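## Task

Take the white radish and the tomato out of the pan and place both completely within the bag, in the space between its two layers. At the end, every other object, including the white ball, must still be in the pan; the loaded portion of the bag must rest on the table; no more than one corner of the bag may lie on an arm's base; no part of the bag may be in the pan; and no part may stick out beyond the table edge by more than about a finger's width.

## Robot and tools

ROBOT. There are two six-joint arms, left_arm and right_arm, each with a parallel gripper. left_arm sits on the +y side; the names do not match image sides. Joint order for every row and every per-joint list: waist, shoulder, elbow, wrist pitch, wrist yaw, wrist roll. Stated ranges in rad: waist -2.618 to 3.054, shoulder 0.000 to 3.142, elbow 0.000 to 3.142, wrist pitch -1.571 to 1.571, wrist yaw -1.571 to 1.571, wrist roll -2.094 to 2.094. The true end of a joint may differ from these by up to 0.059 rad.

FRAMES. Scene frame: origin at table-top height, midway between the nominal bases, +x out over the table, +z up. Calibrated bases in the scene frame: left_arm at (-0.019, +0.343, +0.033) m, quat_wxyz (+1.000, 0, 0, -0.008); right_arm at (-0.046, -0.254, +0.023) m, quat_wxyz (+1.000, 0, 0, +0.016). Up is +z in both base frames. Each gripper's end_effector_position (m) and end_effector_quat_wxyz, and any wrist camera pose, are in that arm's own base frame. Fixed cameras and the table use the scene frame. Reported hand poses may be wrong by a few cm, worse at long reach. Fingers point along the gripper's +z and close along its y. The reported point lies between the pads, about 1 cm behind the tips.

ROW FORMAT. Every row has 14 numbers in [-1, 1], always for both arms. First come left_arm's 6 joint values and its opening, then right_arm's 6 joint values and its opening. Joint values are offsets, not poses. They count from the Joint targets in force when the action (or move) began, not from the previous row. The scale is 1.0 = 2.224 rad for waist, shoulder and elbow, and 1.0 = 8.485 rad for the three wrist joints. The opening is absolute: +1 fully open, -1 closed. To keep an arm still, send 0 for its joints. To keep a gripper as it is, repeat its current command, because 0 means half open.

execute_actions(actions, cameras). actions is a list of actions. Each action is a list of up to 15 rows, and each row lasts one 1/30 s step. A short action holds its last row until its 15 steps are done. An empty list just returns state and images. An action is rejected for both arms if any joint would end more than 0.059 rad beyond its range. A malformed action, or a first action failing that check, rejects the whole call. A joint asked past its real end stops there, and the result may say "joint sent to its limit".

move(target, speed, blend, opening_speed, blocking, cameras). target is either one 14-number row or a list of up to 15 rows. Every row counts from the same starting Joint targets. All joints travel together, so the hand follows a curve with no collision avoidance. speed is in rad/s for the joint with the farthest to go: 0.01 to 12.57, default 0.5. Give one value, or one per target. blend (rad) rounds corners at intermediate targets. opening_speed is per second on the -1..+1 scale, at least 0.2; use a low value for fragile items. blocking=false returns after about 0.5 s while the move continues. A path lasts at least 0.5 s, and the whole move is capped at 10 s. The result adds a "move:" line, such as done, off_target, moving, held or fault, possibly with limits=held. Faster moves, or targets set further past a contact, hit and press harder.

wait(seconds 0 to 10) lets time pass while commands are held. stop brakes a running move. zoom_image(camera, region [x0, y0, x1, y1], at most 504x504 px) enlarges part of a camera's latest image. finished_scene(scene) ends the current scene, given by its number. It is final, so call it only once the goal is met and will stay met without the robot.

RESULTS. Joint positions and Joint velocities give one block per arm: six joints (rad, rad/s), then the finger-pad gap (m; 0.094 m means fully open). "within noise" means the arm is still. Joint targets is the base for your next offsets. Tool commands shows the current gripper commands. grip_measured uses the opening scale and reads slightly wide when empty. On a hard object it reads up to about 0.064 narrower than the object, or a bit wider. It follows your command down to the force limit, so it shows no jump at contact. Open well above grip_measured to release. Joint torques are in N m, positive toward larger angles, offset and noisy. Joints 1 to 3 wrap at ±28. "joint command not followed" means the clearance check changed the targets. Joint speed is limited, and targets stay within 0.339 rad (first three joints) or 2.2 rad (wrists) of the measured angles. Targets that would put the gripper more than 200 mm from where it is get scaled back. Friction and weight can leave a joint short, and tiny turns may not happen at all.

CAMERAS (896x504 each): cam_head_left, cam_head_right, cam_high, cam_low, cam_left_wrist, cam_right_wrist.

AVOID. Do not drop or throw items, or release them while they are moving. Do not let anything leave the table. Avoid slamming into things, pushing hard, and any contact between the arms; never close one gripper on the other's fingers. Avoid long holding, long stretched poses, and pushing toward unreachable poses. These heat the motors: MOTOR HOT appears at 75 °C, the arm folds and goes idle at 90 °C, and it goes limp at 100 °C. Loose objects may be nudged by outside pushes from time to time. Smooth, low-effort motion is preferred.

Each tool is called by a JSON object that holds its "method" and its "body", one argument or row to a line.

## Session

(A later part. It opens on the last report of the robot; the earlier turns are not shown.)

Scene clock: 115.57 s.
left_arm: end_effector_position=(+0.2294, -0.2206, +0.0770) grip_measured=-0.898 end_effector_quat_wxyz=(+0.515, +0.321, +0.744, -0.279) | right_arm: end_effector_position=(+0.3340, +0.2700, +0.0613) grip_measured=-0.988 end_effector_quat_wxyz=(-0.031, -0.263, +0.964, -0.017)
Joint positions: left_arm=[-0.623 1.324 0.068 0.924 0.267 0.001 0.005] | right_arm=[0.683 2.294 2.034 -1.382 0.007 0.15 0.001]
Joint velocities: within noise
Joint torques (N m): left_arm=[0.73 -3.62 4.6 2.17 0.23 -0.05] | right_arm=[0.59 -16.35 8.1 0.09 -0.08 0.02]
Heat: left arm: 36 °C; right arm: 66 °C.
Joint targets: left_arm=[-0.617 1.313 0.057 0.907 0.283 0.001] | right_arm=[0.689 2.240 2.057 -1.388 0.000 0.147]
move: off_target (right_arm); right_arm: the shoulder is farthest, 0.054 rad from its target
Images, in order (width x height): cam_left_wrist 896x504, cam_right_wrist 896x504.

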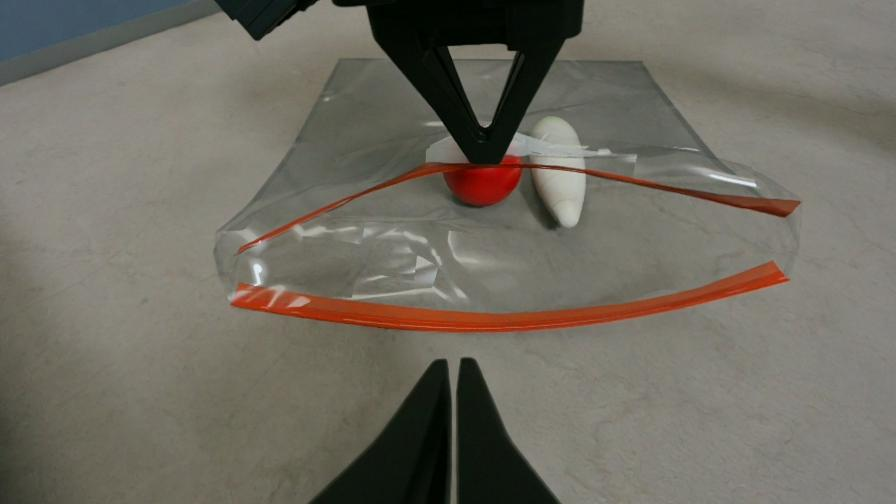

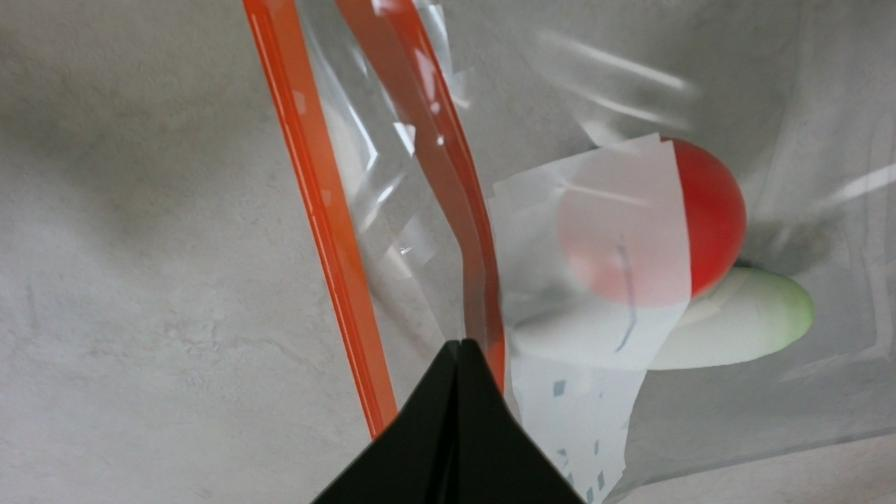

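{"method": "move", "body": {
  "target": [
    [0,0,0,0,0,0,-0.9,0.0144,0.0351,-0.1407,0.046,0,0.0039,-1],
    [0,0,0,0,0,0,-0.9,0.0144,0.0351,-0.1407,0.046,0,0.0039,-0.55],
    [0,0,0,0,0,0,-0.9,0.0144,0.004,-0.0148,0.0051,0,0.0039,-0.55]
  ],
  "speed": [0.2,0.2,0.3],
  "opening_speed": 0.3,
  "cameras": ["cam_left_wrist","cam_right_wrist"]
}}

Scene clock: 121.70 s.
left_arm: end_effector_position=(+0.2292, -0.2207, +0.0767) grip_measured=-0.898 end_effector_quat_wxyz=(+0.514, +0.321, +0.745, -0.280) | right_arm: end_effector_position=(+0.3231, +0.2861, +0.0525) grip_measured=-0.551 end_effector_quat_wxyz=(-0.030, -0.270, +0.963, -0.009)
Joint positions: left_arm=[-0.623 1.324 0.068 0.923 0.268 0.001 0.005] | right_arm=[0.721 2.294 2 -1.338 -0.01 0.174 0.021]
Joint velocities: within noise
Joint torques (N m): left_arm=[0.73 -3.6 4.59 2.21 0.21 -0.05] | right_arm=[0.02 -15.56 8.28 0.07 0.07 0.11]
Heat: left arm: 37 °C; right arm: 64 °C.
Joint targets: left_arm=[-0.617 1.313 0.057 0.907 0.283 0.001] | right_arm=[0.721 2.249 2.024 -1.344 0.000 0.180]
move: off_target (right_arm); target 2's new numbers were sent with right_arm's wrist pitch 0.036 rad from that target; right_arm: the shoulder is farthest, 0.045 rad from its target
Images, in order (width x height): cam_left_wrist 896x504, cam_right_wrist 896x504.

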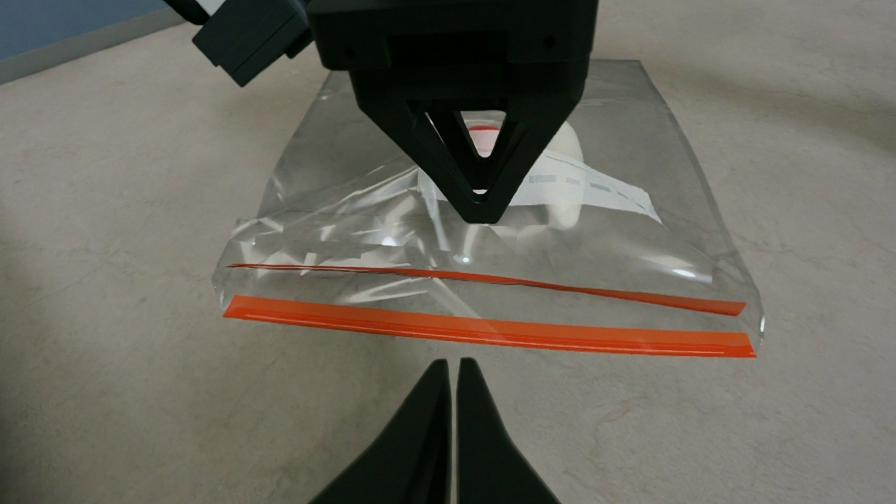

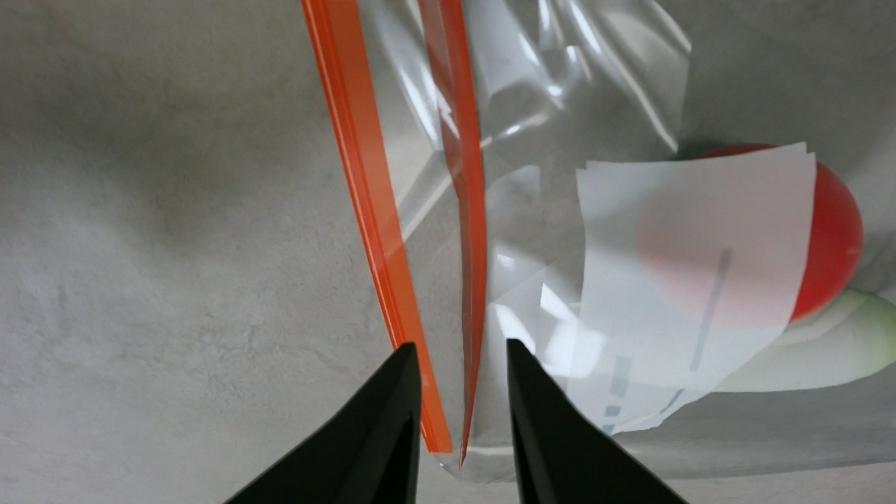

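{"method": "move", "body": {
  "target": [
    [0.02,-0.3,0.15,-0.06,0,0,-0.9,0,-0.1,0.06,0,0,0,-0.55],
    [0.02,-0.3,0.15,-0.06,0,0,-0.9,-0.36,-0.316,-0.37,0.1,0,0,-0.55]
  ],
  "speed": 0.8,
  "blend": 0.05,
  "cameras": ["cam_left_wrist","cam_head_left","cam_high","cam_low"]
}}

{"method": "zoom_image", "body": {
  "camera": "cam_head_left",
  "region": [170, 180, 520, 370]
}}

Scene clock: 124.87 s.
left_arm: end_effector_position=(+0.2247, -0.2016, +0.2995) grip_measured=-0.898 end_effector_quat_wxyz=(+0.693, +0.282, +0.592, -0.298) | right_arm: end_effector_position=(+0.4259, -0.0336, +0.1503) grip_measured=-0.551 end_effector_quat_wxyz=(+0.331, +0.119, +0.936, +0.017)
Joint positions: left_arm=[-0.58 0.645 0.376 0.414 0.268 0.001 0.005] | right_arm=[-0.08 1.585 1.205 -0.516 -0.003 0.175 0.021]
Joint velocities: within noise
Joint torques (N m): left_arm=[0.72 -0.28 10.18 2.11 0.11 -0.04] | right_arm=[0.01 -10.52 6.71 1.6 0.01 0.1]
Heat: left arm: 36 °C; right arm: 64 °C.
Joint targets: left_arm=[-0.573 0.645 0.391 0.398 0.283 0.001] | right_arm=[-0.080 1.546 1.201 -0.496 0.000 0.180]
move: off_target (right_arm); right_arm: the shoulder is farthest, 0.039 rad from its target
Images, in order (width x height): cam_head_left 896x504, cam_high 896x504, cam_low 896x504, cam_left_wrist 896x504.

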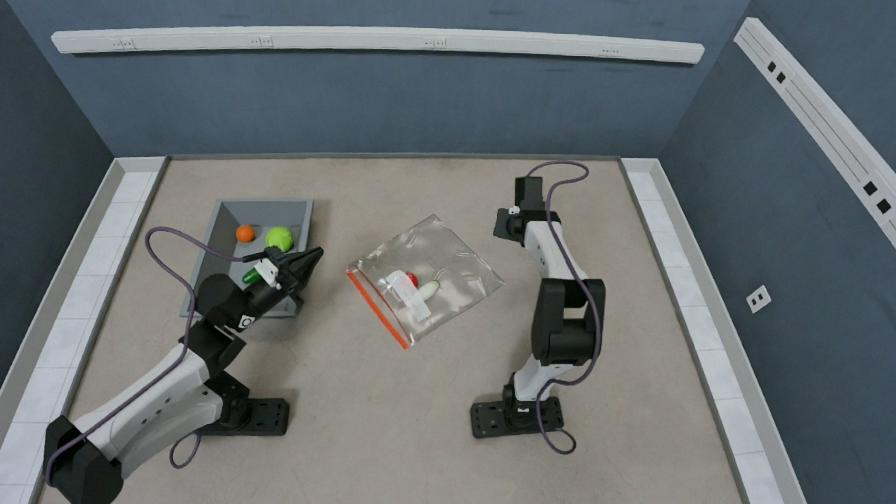

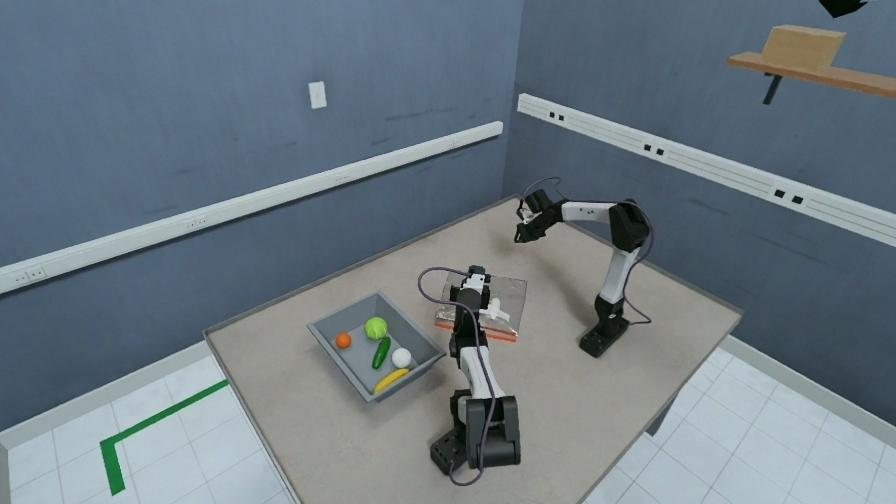

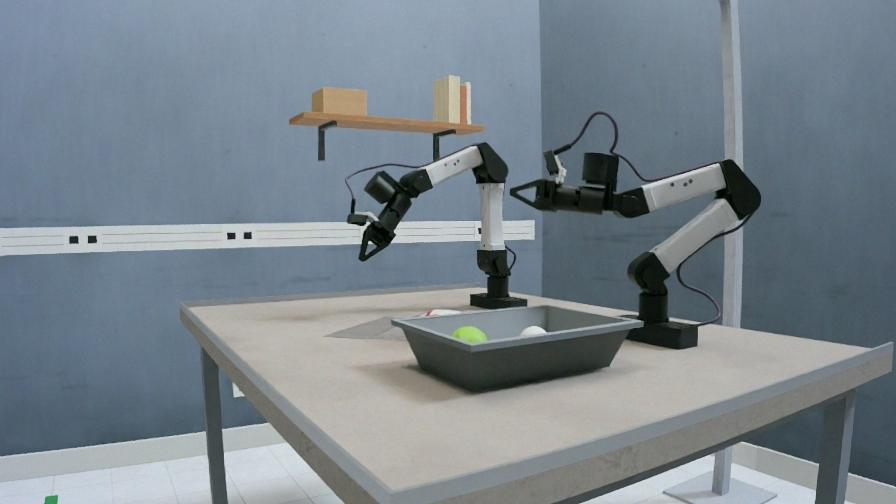

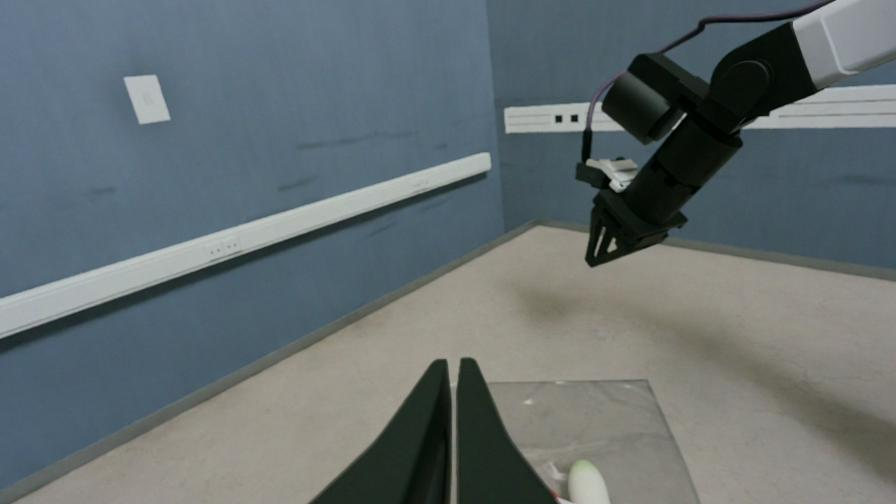

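Scaled by 1.440 from the camera's 896x504 image, which has a finer 1280x720 frame.

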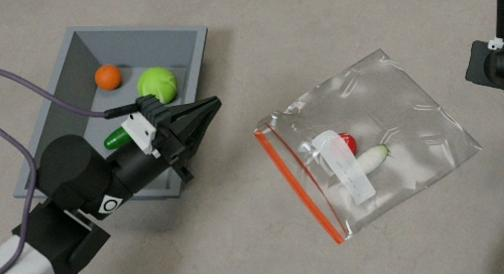

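Items are well inside; everything else is in the pan.

{"method": "finished_scene", "body": {
  "scene": 1
}}

The scene is finished: the task was done.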